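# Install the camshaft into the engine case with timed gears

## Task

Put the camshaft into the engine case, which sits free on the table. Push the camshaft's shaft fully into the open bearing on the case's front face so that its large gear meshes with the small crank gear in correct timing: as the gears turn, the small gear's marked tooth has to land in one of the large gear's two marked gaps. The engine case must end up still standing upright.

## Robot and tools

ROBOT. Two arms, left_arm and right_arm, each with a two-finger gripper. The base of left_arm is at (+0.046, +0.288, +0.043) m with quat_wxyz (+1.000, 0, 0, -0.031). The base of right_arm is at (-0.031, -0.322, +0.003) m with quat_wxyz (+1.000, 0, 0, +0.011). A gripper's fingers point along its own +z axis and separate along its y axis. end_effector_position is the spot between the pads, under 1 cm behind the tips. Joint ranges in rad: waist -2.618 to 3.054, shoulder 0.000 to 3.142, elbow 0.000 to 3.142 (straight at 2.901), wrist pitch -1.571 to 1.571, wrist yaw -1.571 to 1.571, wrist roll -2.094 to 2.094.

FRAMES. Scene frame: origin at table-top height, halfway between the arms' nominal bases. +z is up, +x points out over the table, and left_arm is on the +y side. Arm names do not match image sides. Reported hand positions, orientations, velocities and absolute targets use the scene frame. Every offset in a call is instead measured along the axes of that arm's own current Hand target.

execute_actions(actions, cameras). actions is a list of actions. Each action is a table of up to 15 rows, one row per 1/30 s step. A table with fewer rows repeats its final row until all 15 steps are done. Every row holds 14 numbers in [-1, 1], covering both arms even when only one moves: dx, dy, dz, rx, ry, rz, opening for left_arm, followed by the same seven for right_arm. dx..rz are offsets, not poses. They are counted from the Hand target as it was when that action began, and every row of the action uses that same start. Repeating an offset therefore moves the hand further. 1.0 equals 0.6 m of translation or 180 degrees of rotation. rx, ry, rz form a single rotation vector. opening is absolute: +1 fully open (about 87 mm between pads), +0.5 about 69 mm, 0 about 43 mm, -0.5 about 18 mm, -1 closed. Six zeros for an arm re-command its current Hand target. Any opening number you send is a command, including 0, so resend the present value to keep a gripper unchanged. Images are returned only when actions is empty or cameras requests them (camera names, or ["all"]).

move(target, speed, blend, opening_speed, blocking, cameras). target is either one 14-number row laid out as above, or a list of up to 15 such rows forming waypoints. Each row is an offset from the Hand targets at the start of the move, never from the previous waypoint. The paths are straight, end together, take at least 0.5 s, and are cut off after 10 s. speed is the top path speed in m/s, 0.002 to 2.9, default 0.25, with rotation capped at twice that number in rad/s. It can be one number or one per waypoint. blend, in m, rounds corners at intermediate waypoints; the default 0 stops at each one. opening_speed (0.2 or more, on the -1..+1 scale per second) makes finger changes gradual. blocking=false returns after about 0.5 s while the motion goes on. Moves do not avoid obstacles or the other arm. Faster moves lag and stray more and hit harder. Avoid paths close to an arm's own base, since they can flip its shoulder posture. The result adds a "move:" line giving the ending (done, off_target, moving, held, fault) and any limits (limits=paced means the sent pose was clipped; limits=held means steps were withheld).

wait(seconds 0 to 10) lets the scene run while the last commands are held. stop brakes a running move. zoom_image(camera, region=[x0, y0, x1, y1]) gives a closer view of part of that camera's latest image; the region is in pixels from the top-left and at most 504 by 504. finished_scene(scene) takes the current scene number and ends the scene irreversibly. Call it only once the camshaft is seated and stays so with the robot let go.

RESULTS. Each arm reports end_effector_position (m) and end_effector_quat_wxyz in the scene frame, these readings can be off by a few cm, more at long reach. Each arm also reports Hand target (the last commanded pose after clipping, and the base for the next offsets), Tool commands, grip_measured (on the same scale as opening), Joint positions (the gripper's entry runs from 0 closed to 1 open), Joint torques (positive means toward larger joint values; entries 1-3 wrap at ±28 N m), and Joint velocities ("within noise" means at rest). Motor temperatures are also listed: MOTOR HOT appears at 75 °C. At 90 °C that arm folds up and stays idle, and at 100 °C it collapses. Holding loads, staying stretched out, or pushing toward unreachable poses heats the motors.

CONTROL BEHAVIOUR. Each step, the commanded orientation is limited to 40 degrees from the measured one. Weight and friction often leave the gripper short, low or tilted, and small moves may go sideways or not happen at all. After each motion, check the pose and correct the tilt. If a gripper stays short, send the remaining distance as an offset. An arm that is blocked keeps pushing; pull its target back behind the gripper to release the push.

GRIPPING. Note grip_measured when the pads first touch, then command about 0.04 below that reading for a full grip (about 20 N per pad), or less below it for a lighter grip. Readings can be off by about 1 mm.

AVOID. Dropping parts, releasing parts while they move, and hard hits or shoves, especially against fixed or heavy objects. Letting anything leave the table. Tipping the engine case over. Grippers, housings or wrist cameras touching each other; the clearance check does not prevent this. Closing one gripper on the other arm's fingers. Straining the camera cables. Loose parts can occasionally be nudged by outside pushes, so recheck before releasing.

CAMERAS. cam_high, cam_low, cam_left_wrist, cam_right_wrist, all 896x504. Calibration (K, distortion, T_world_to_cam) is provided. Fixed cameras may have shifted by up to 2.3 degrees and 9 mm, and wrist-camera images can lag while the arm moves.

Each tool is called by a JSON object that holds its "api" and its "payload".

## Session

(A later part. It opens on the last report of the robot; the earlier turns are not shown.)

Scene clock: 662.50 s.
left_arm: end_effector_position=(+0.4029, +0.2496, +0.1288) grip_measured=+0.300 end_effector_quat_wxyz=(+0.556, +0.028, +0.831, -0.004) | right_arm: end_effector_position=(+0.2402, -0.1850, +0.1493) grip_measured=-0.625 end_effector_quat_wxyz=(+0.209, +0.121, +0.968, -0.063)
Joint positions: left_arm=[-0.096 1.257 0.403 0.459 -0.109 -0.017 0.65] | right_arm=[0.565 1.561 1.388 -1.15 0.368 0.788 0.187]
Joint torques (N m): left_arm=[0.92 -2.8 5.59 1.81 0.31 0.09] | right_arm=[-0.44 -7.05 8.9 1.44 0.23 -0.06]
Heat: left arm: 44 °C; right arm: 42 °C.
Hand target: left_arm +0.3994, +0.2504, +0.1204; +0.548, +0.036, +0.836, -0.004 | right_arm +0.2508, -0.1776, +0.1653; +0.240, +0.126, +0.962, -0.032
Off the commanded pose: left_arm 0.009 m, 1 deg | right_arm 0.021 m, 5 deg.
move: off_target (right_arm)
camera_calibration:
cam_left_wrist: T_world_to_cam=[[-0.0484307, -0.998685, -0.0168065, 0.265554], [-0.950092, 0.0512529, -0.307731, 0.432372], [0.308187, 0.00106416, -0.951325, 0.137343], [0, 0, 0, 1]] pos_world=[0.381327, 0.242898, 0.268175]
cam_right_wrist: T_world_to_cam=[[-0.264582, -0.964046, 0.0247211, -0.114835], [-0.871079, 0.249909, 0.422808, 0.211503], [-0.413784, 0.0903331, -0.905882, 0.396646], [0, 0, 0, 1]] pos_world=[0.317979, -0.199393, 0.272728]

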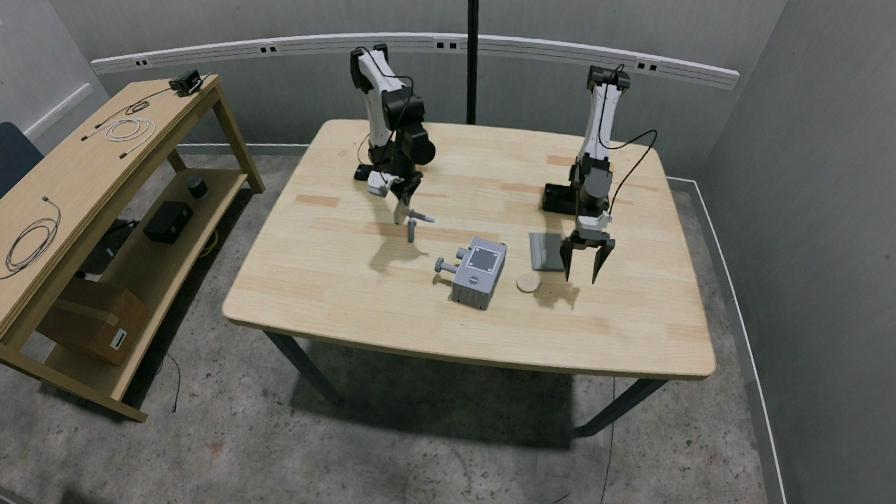

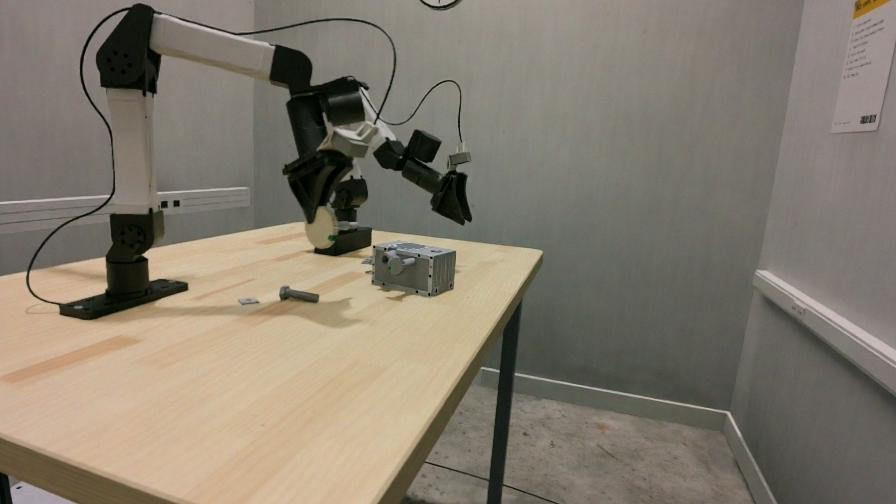

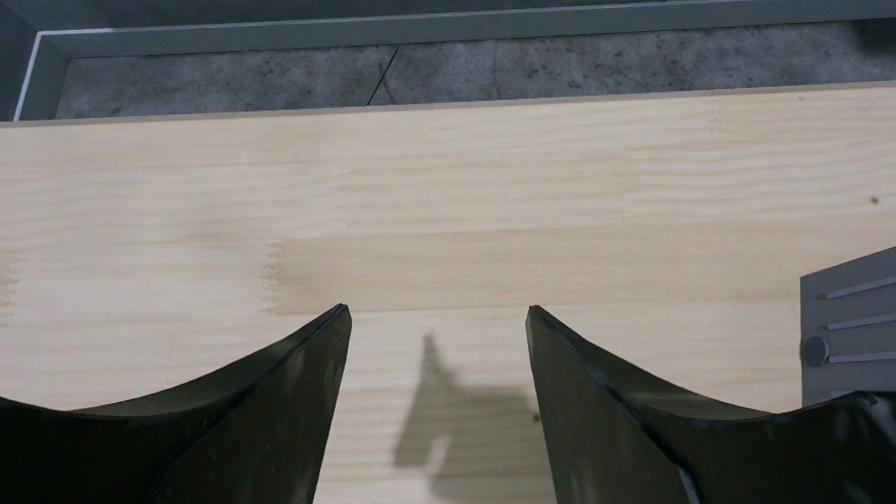

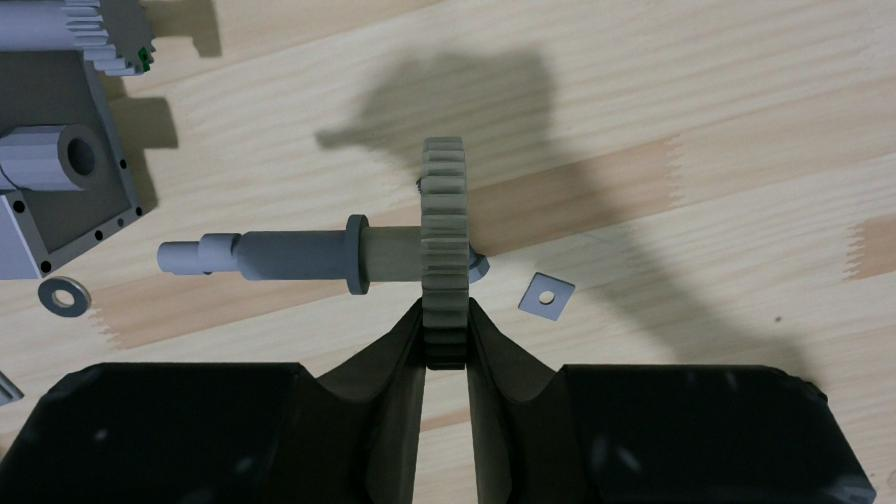

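{"api": "move", "payload": {"target": [0,0,0,0,0,0,0.3,0.0457,0.0174,0.1173,-0.0206,-0.0173,0.0089,-0.72], "speed": 0.12, "cameras": ["cam_right_wrist","cam_low","cam_high"]}}

{"api": "zoom_image", "payload": {"camera": "cam_low", "region": [300, 220, 460, 310]}}

{"api": "zoom_image", "payload": {"camera": "cam_high", "region": [380, 190, 520, 310]}}

Scene clock: 684.80 s.
left_arm: end_effector_position=(+0.4029, +0.2496, +0.1288) grip_measured=+0.300 end_effector_quat_wxyz=(+0.556, +0.028, +0.831, -0.004) | right_arm: end_effector_position=(+0.2518, -0.1756, +0.0790) grip_measured=-0.625 end_effector_quat_wxyz=(+0.246, +0.126, +0.961, -0.027)
Joint positions: left_arm=[-0.096 1.257 0.403 0.459 -0.109 -0.017 0.65] | right_arm=[0.565 1.542 1.071 -0.745 0.359 0.781 0.187]
Joint torques (N m): left_arm=[0.84 -2.84 5.61 1.8 0.3 0.07] | right_arm=[-0.72 -6.82 7.05 1.71 0.19 -0.06]
Heat: left arm: 44 °C; right arm: 43 °C.
Hand target: left_arm +0.3994, +0.2504, +0.1204; +0.548, +0.036, +0.836, -0.004 | right_arm +0.2620, -0.1698, +0.0902; +0.270, +0.131, +0.954, -0.001
Off the commanded pose: left_arm 0.009 m, 1 deg | right_arm 0.016 m, 4 deg.
move: off_target (right_arm)
camera_calibration:
cam_right_wrist: T_world_to_cam=[[-0.254677, -0.965289, -0.0579391, -0.0970374], [-0.905756, 0.217125, 0.363954, 0.256627], [-0.338741, 0.14517, -0.929613, 0.329525], [0, 0, 0, 1]] pos_world=[0.319352, -0.197226, 0.207308]
Images, in order (width x height): cam_high 896x504, cam_low 896x504, cam_right_wrist 896x504.

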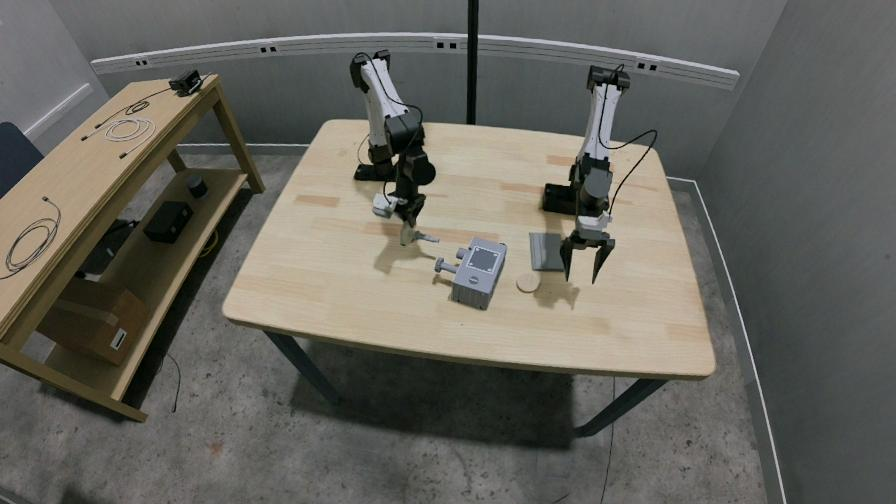

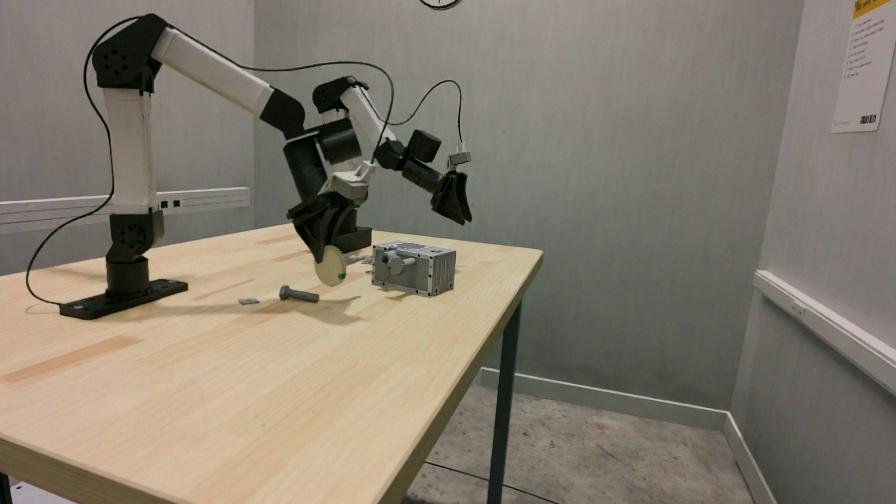

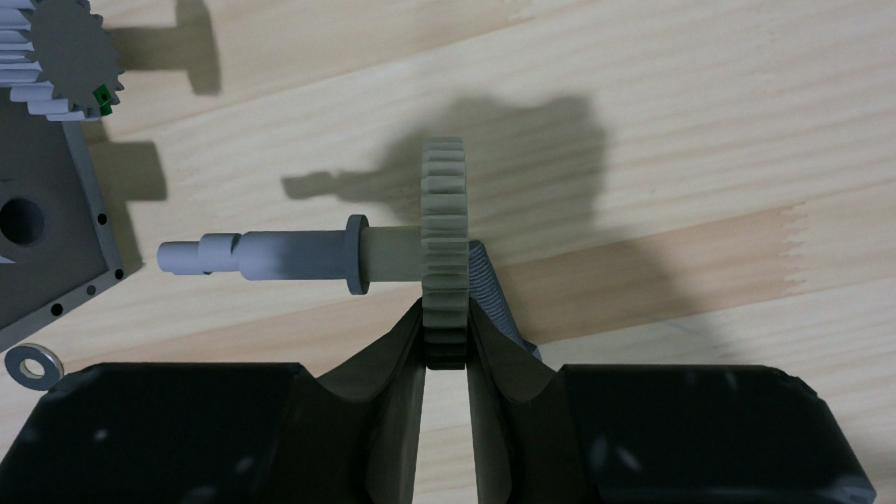

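Scaled by 3.150 from the camera's 896x504 image, which has a finer 1280x720 frame.

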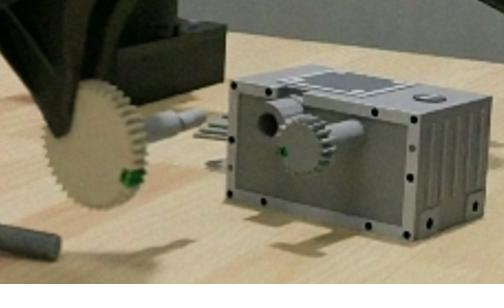

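Scaled by 3.600 from the camera's 896x504 image, which has a finer 1280x720 frame.

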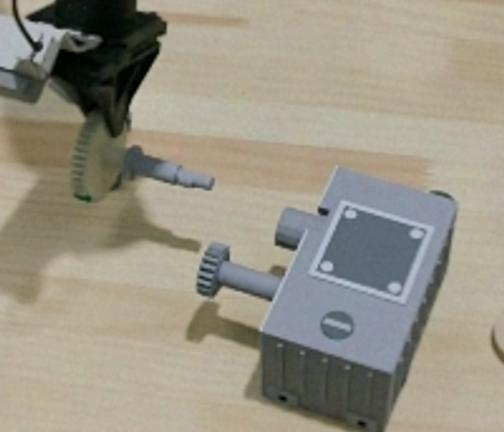

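{"api": "move", "payload": {"target": [0,0,0,0,0,0,0.3,-0.0013,-0.0012,0.0202,0,0,0,-0.72], "speed": 0.08, "cameras": ["cam_right_wrist","cam_low","cam_high"]}}

{"api": "zoom_image", "payload": {"camera": "cam_low", "region": [300, 220, 460, 310]}}

{"api": "zoom_image", "payload": {"camera": "cam_high", "region": [390, 200, 510, 310]}}

{"api": "zoom_image", "payload": {"camera": "cam_right_wrist", "region": [0, 100, 504, 380]}}

Scene clock: 745.93 s.
left_arm: end_effector_position=(+0.4029, +0.2496, +0.1288) grip_measured=+0.300 end_effector_quat_wxyz=(+0.556, +0.028, +0.831, -0.004) | right_arm: end_effector_position=(+0.2586, -0.1771, +0.0760) grip_measured=-0.625 end_effector_quat_wxyz=(+0.254, +0.128, +0.959, -0.019)
Joint positions: left_arm=[-0.096 1.257 0.403 0.459 -0.109 -0.017 0.65] | right_arm=[0.547 1.542 1.052 -0.697 0.352 0.764 0.187]
Joint torques (N m): left_arm=[0.85 -2.77 5.67 1.8 0.27 0.04] | right_arm=[-0.69 -4.81 7.19 1.8 0.18 -0.06]
Heat: left arm: 45 °C; right arm: 44 °C.
Hand target: left_arm +0.3994, +0.2504, +0.1204; +0.548, +0.036, +0.836, -0.004 | right_arm +0.2687, -0.1716, +0.0802; +0.270, +0.131, +0.954, -0.001
Off the commanded pose: left_arm 0.009 m, 1 deg | right_arm 0.012 m, 3 deg.
move: off_target (right_arm)
camera_calibration:
cam_right_wrist: T_world_to_cam=[[-0.253721, -0.964319, -0.0755891, -0.095742], [-0.912386, 0.21264, 0.349767, 0.26613], [-0.321214, 0.15771, -0.933782, 0.327273], [0, 0, 0, 1]] pos_world=[0.323646, -0.20053, 0.205281]
Images, in order (width x height): cam_high 896x504, cam_low 896x504, cam_right_wrist 896x504.

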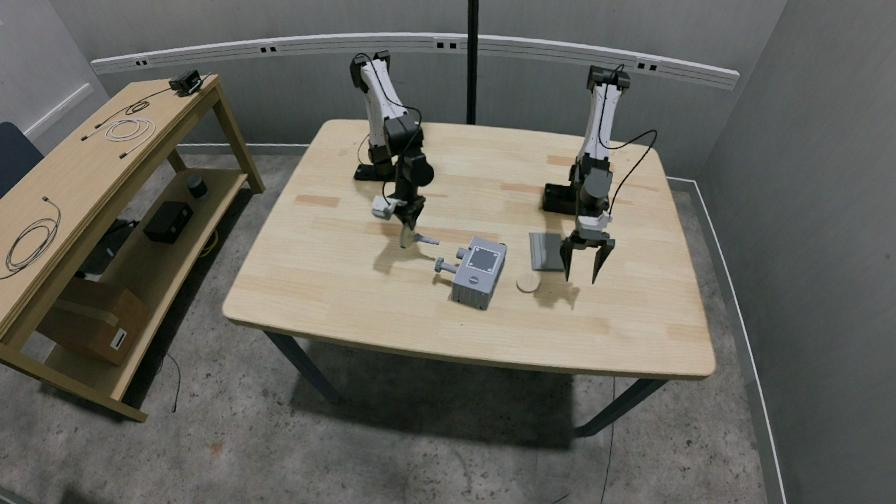

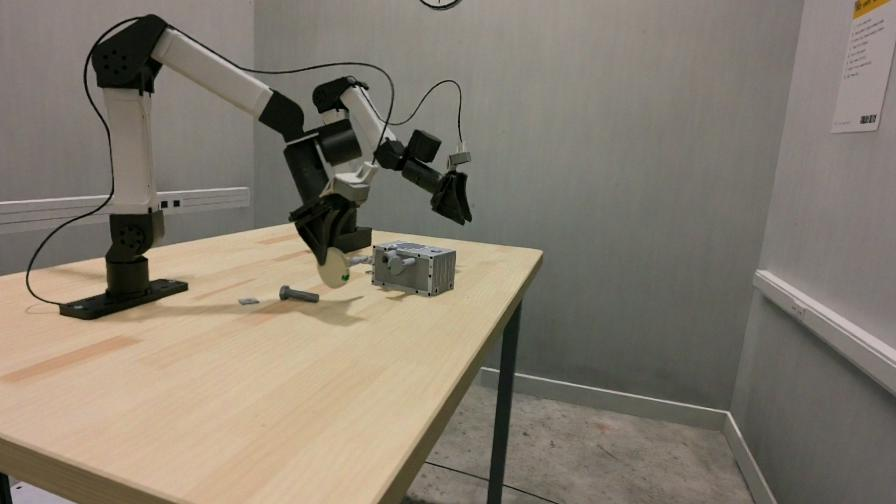

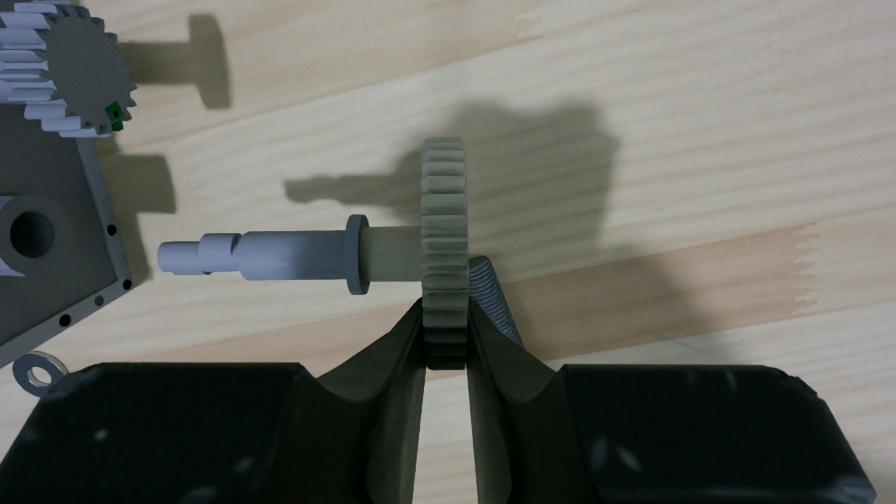

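Scaled by 3.150 from the camera's 896x504 image, which has a finer 1280x720 frame.

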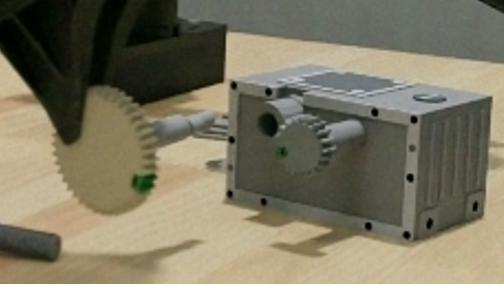

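Scaled by 4.200 from the camera's 896x504 image, which has a finer 1280x720 frame.

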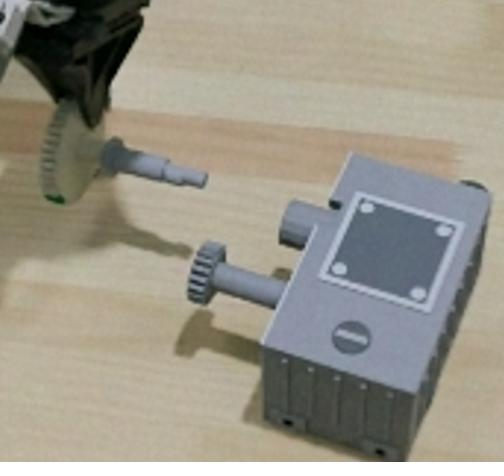

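Scaled by 1.000.

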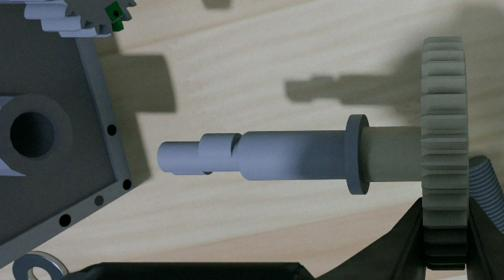

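{"api": "move", "payload": {"target": [0,0,0,0,0,0,0.3,0.004,-0.0013,0.022,0,0,0,-0.72], "speed": 0.08, "cameras": ["cam_right_wrist","cam_low","cam_high"]}}

{"api": "zoom_image", "payload": {"camera": "cam_low", "region": [310, 225, 430, 305]}}

{"api": "zoom_image", "payload": {"camera": "cam_high", "region": [390, 210, 490, 300]}}

Scene clock: 763.50 s.
left_arm: end_effector_position=(+0.4029, +0.2496, +0.1288) grip_measured=+0.300 end_effector_quat_wxyz=(+0.556, +0.028, +0.831, -0.004) | right_arm: end_effector_position=(+0.2627, -0.1781, +0.0641) grip_measured=-0.625 end_effector_quat_wxyz=(+0.254, +0.127, +0.959, -0.018)
Joint positions: left_arm=[-0.096 1.257 0.403 0.459 -0.109 -0.017 0.65] | right_arm=[0.536 1.564 1.023 -0.641 0.347 0.753 0.187]
Joint torques (N m): left_arm=[0.66 -2.7 5.63 1.82 0.32 0.02] | right_arm=[-0.76 -4.67 7.23 1.81 0.17 -0.05]
Heat: left arm: 45 °C; right arm: 43 °C.
Hand target: left_arm +0.3994, +0.2504, +0.1204; +0.548, +0.036, +0.836, -0.004 | right_arm +0.2733, -0.1726, +0.0677; +0.270, +0.131, +0.954, -0.001
Off the commanded pose: left_arm 0.009 m, 1 deg | right_arm 0.012 m, 3 deg.
move: off_target (right_arm)
camera_calibration:
cam_right_wrist: T_world_to_cam=[[-0.25285, -0.96442, -0.0772079, -0.0965849], [-0.912996, 0.211436, 0.348902, 0.27428], [-0.320164, 0.158711, -0.933973, 0.317496], [0, 0, 0, 1]] pos_world=[0.327646, -0.201531, 0.193379]
Images, in order (width x height): cam_high 896x504, cam_low 896x504, cam_right_wrist 896x504.

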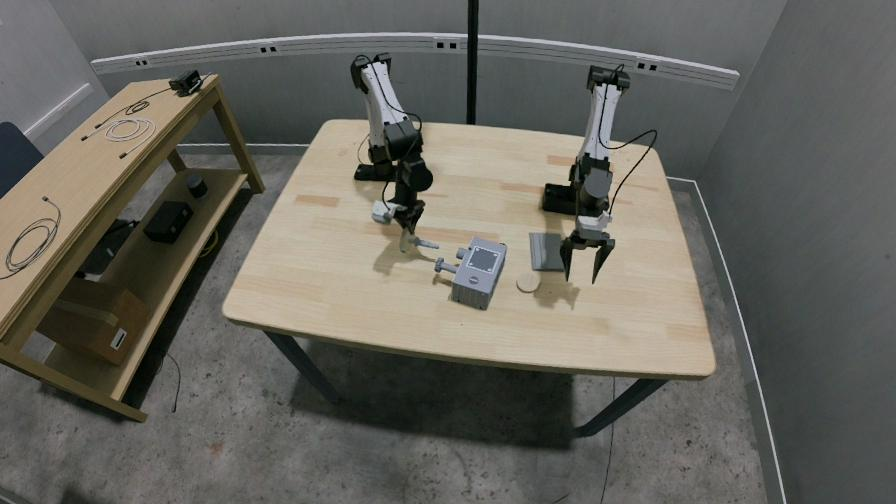

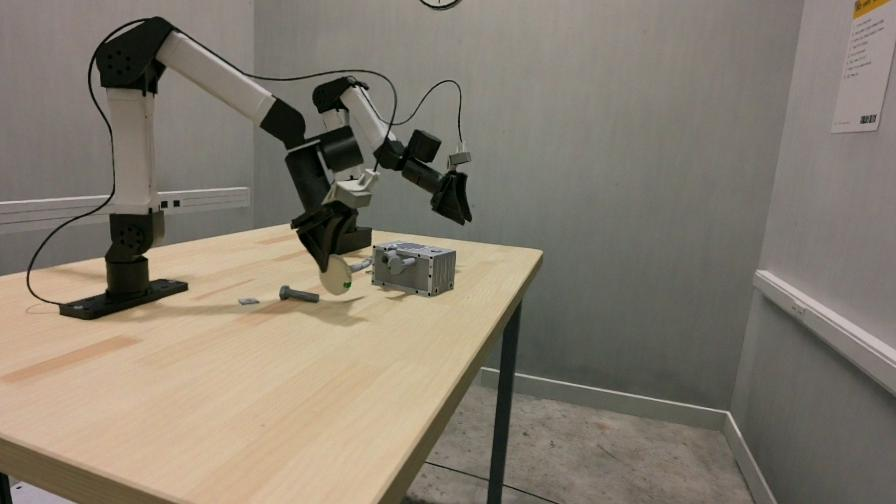

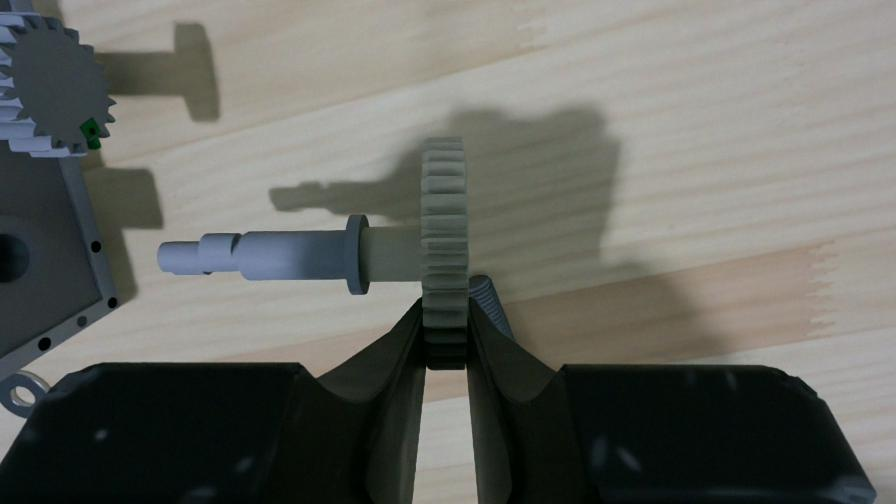

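Scaled by 4.200 from the camera's 896x504 image, which has a finer 1280x720 frame.

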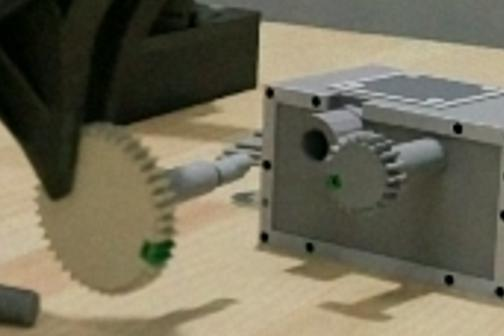

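Scaled by 5.040 from the camera's 896x504 image, which has a finer 1280x720 frame.

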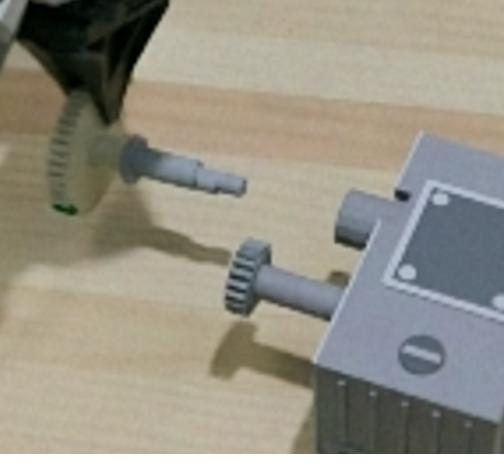

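{"api": "move", "payload": {"target": [0,0,0,0,0,0,0.3,0.003,0.058,0.0057,0,0,0,-0.72], "speed": 0.06, "cameras": ["cam_right_wrist","cam_low","cam_high"]}}

{"api": "zoom_image", "payload": {"camera": "cam_low", "region": [325, 225, 425, 305]}}

{"api": "zoom_image", "payload": {"camera": "cam_high", "region": [400, 210, 500, 300]}}

Scene clock: 783.47 s.
left_arm: end_effector_position=(+0.4029, +0.2496, +0.1288) grip_measured=+0.300 end_effector_quat_wxyz=(+0.556, +0.028, +0.831, -0.004) | right_arm: end_effector_position=(+0.2665, -0.1482, +0.0523) grip_measured=-0.625 end_effector_quat_wxyz=(+0.243, +0.121, +0.962, -0.015)
Joint positions: left_arm=[-0.096 1.257 0.403 0.459 -0.109 -0.017 0.65] | right_arm=[0.6 1.667 1.091 -0.64 0.348 0.809 0.187]
Joint torques (N m): left_arm=[0.81 -2.7 5.48 1.79 0.29 0.04] | right_arm=[0.23 -5.29 10.74 1.42 0.5 0.14]
Heat: left arm: 45 °C; right arm: 43 °C.
Hand target: left_arm +0.3994, +0.2504, +0.1204; +0.548, +0.036, +0.836, -0.004 | right_arm +0.2822, -0.1389, +0.0662; +0.270, +0.131, +0.954, -0.001
Off the commanded pose: left_arm 0.009 m, 1 deg | right_arm 0.023 m, 4 deg.
move: off_target (right_arm)
camera_calibration:
cam_right_wrist: T_world_to_cam=[[-0.240822, -0.967433, -0.0779604, -0.0714166], [-0.907532, 0.195978, 0.371453, 0.270619], [-0.344078, 0.160206, -0.925173, 0.309124], [0, 0, 0, 1]] pos_world=[0.334759, -0.17165, 0.179903]
Images, in order (width x height): cam_high 896x504, cam_low 896x504, cam_right_wrist 896x504.

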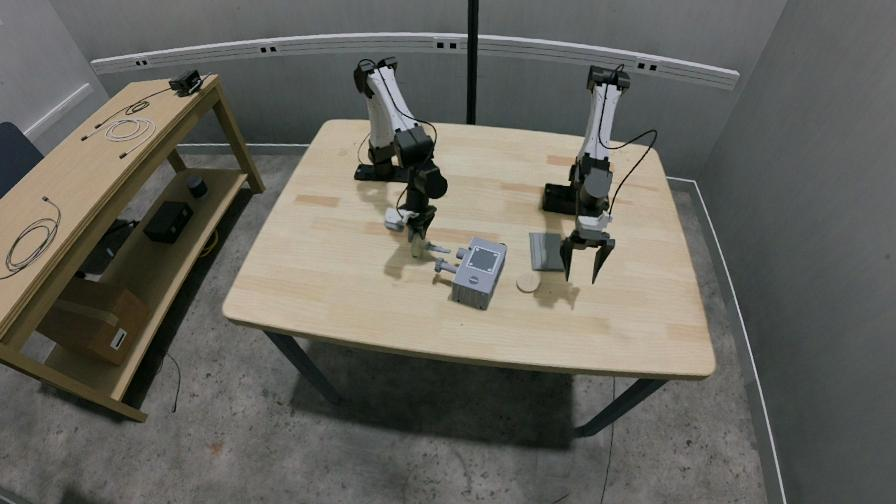

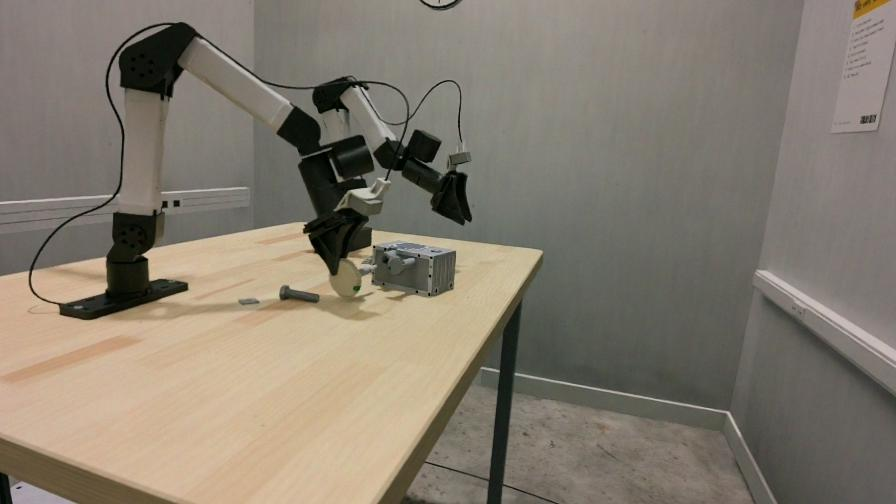

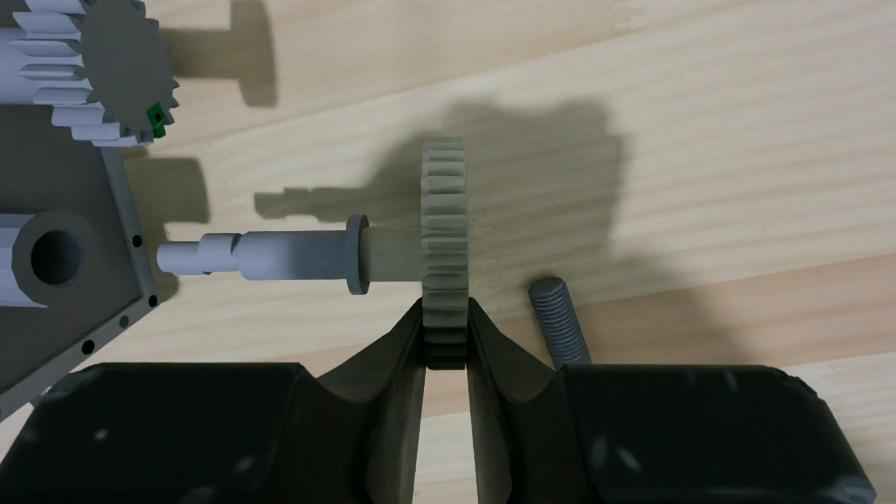

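Scaled by 5.040 from the camera's 896x504 image, which has a finer 1280x720 frame.

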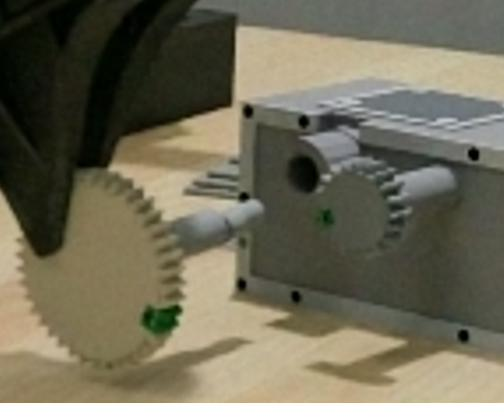

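Scaled by 5.040 from the camera's 896x504 image, which has a finer 1280x720 frame.

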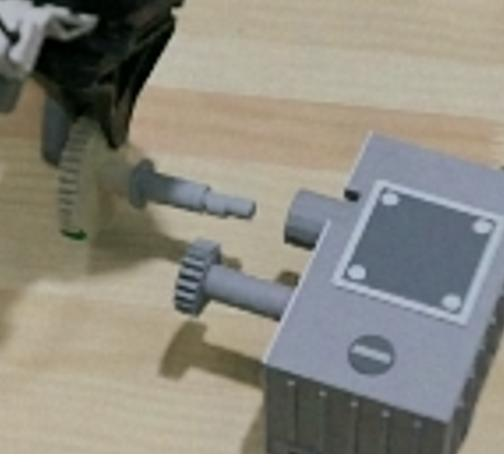

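{"api": "move", "payload": {"target": [0,0,0,0,0,0,0.3,-0.0138,0.0098,-0.0103,0.008,0,0,-0.72], "speed": 0.06, "cameras": ["cam_right_wrist","cam_low","cam_high"]}}

{"api": "zoom_image", "payload": {"camera": "cam_low", "region": [325, 225, 425, 305]}}

{"api": "zoom_image", "payload": {"camera": "cam_high", "region": [400, 210, 500, 300]}}

Scene clock: 799.00 s.
left_arm: end_effector_position=(+0.4029, +0.2496, +0.1288) grip_measured=+0.300 end_effector_quat_wxyz=(+0.556, +0.028, +0.831, -0.004) | right_arm: end_effector_position=(+0.2748, -0.1429, +0.0627) grip_measured=-0.625 end_effector_quat_wxyz=(+0.245, +0.127, +0.961, -0.023)
Joint positions: left_arm=[-0.096 1.257 0.403 0.459 -0.109 -0.017 0.65] | right_arm=[0.607 1.699 1.171 -0.7 0.368 0.826 0.187]
Joint torques (N m): left_arm=[0.73 -2.71 5.63 1.8 0.3 0.08] | right_arm=[0.42 -5.56 10.78 1.27 0.51 0.15]
Heat: left arm: 45 °C; right arm: 46 °C.
Hand target: left_arm +0.3994, +0.2504, +0.1204; +0.548, +0.036, +0.836, -0.004 | right_arm +0.2874, -0.1348, +0.0762; +0.269, +0.134, +0.954, -0.013
Off the commanded pose: left_arm 0.009 m, 1 deg | right_arm 0.020 m, 3 deg.
move: off_target (right_arm)
camera_calibration:
cam_right_wrist: T_world_to_cam=[[-0.254881, -0.964794, -0.0648631, -0.0600591], [-0.90567, 0.214681, 0.365613, 0.275796], [-0.338817, 0.151933, -0.928504, 0.3184], [0, 0, 0, 1]] pos_world=[0.342352, -0.165528, 0.190905]
Images, in order (width x height): cam_high 896x504, cam_low 896x504, cam_right_wrist 896x504.

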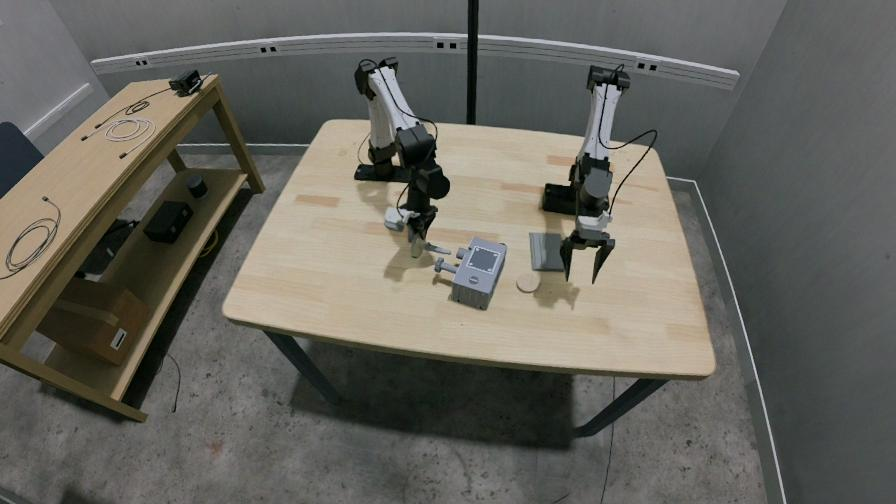

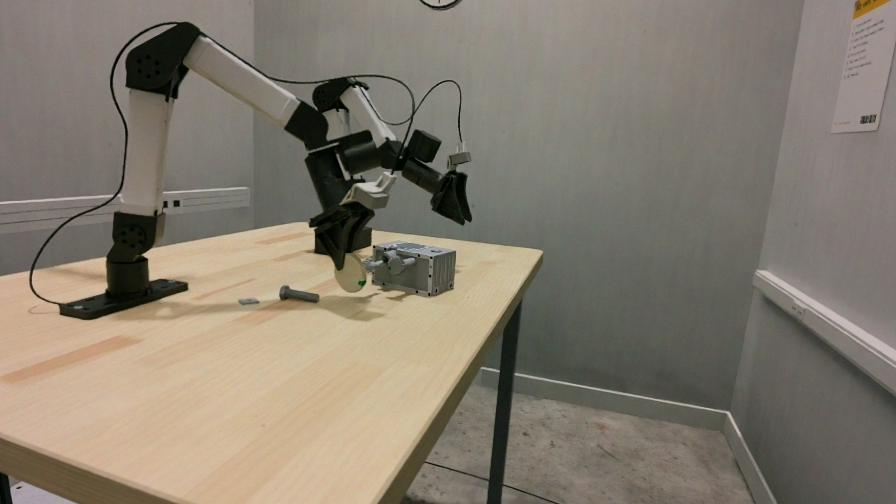

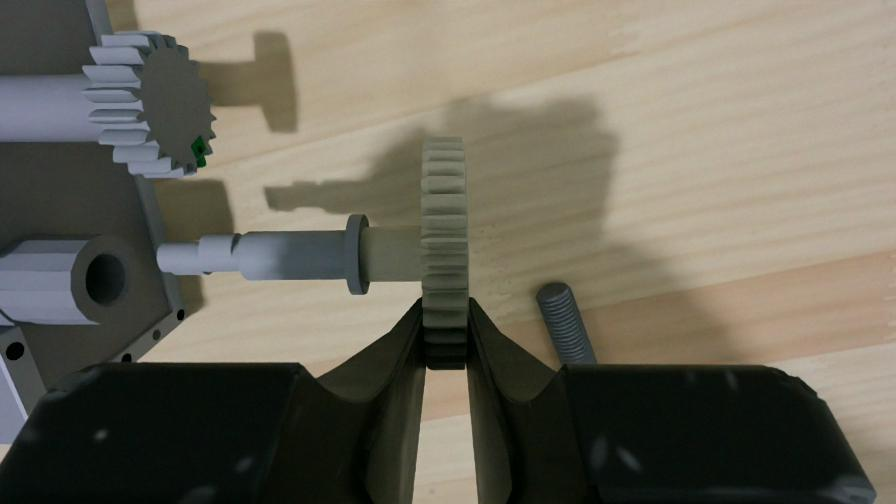

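Scaled by 5.040 from the camera's 896x504 image, which has a finer 1280x720 frame.

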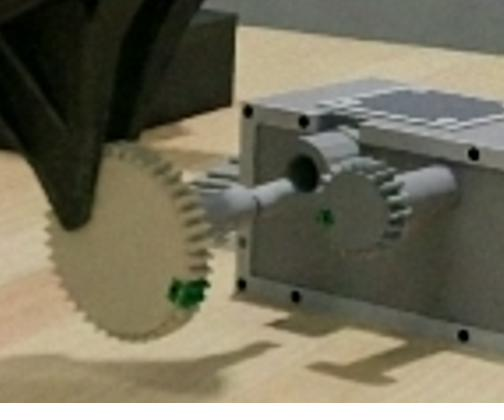

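Scaled by 5.040 from the camera's 896x504 image, which has a finer 1280x720 frame.

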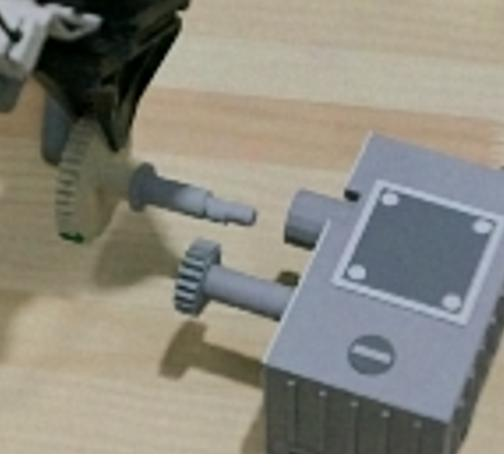

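{"api": "move", "payload": {"target": [0,0,0,0,0,0,0.3,0.011,0,-0.0052,0,0,0,-0.72], "speed": 0.06, "cameras": ["cam_right_wrist","cam_low","cam_high"]}}

{"api": "zoom_image", "payload": {"camera": "cam_low", "region": [325, 225, 425, 305]}}

{"api": "zoom_image", "payload": {"camera": "cam_high", "region": [400, 210, 500, 300]}}

Scene clock: 819.20 s.
left_arm: end_effector_position=(+0.4029, +0.2496, +0.1288) grip_measured=+0.300 end_effector_quat_wxyz=(+0.556, +0.028, +0.831, -0.004) | right_arm: end_effector_position=(+0.2716, -0.1379, +0.0628) grip_measured=-0.625 end_effector_quat_wxyz=(+0.246, +0.126, +0.961, -0.022)
Joint positions: left_arm=[-0.096 1.257 0.403 0.459 -0.109 -0.017 0.65] | right_arm=[0.626 1.699 1.171 -0.703 0.374 0.843 0.187]
Joint torques (N m): left_arm=[0.7 -2.8 5.61 1.85 0.3 0.04] | right_arm=[0.32 -6.58 9.13 1.27 0.51 0.16]
Motor temperatures (°C): left_arm=[22 28 34 45 22 22 23] | right_arm=[23 33 49 33 23 24 25]
Heat: left arm: 45 °C; right arm: 49 °C.
Hand target: left_arm +0.3994, +0.2504, +0.1204; +0.548, +0.036, +0.836, -0.004 | right_arm +0.2803, -0.1329, +0.0755; +0.269, +0.134, +0.954, -0.013
Off the commanded pose: left_arm 0.009 m, 1 deg | right_arm 0.016 m, 3 deg.
move: off_target (right_arm)
camera_calibration:
cam_right_wrist: T_world_to_cam=[[-0.253173, -0.965094, -0.0670544, -0.0563504], [-0.90701, 0.212682, 0.363455, 0.271936], [-0.336507, 0.152836, -0.929195, 0.316098], [0, 0, 0, 1]] pos_world=[0.338752, -0.160531, 0.191102]
Images, in order (width x height): cam_high 896x504, cam_low 896x504, cam_right_wrist 896x504.

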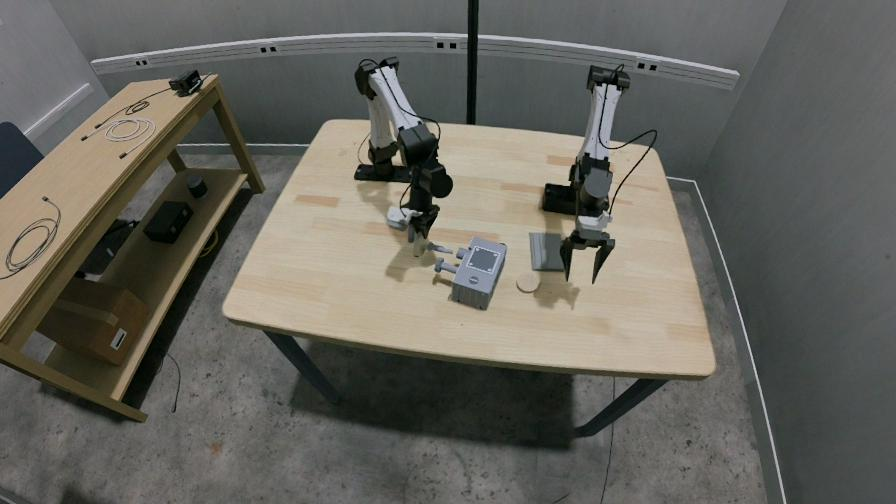

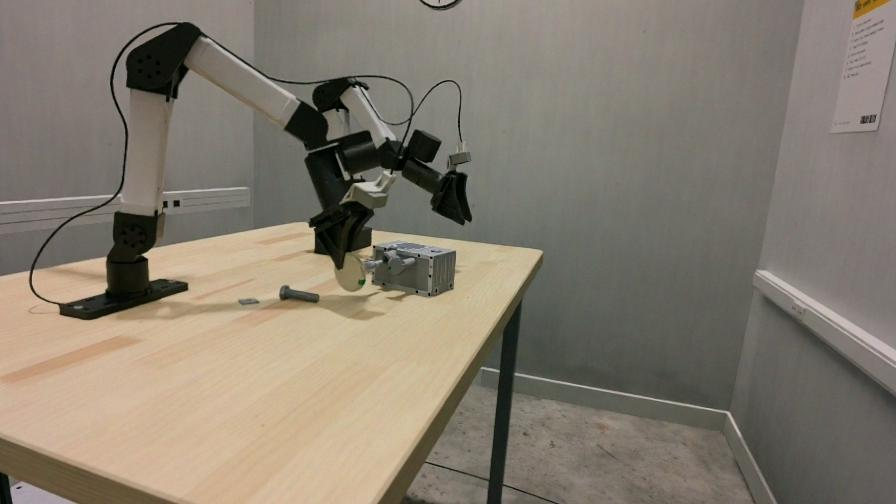

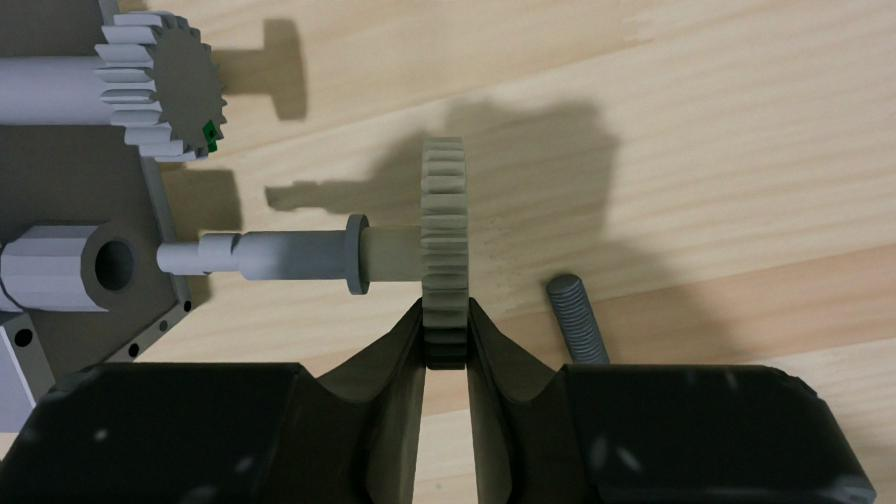

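Scaled by 5.040 from the camera's 896x504 image, which has a finer 1280x720 frame.

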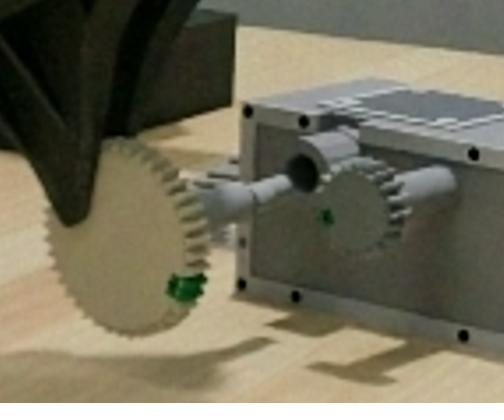

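Scaled by 5.040 from the camera's 896x504 image, which has a finer 1280x720 frame.

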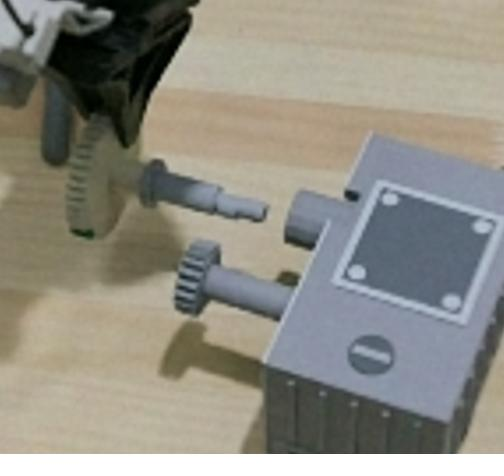

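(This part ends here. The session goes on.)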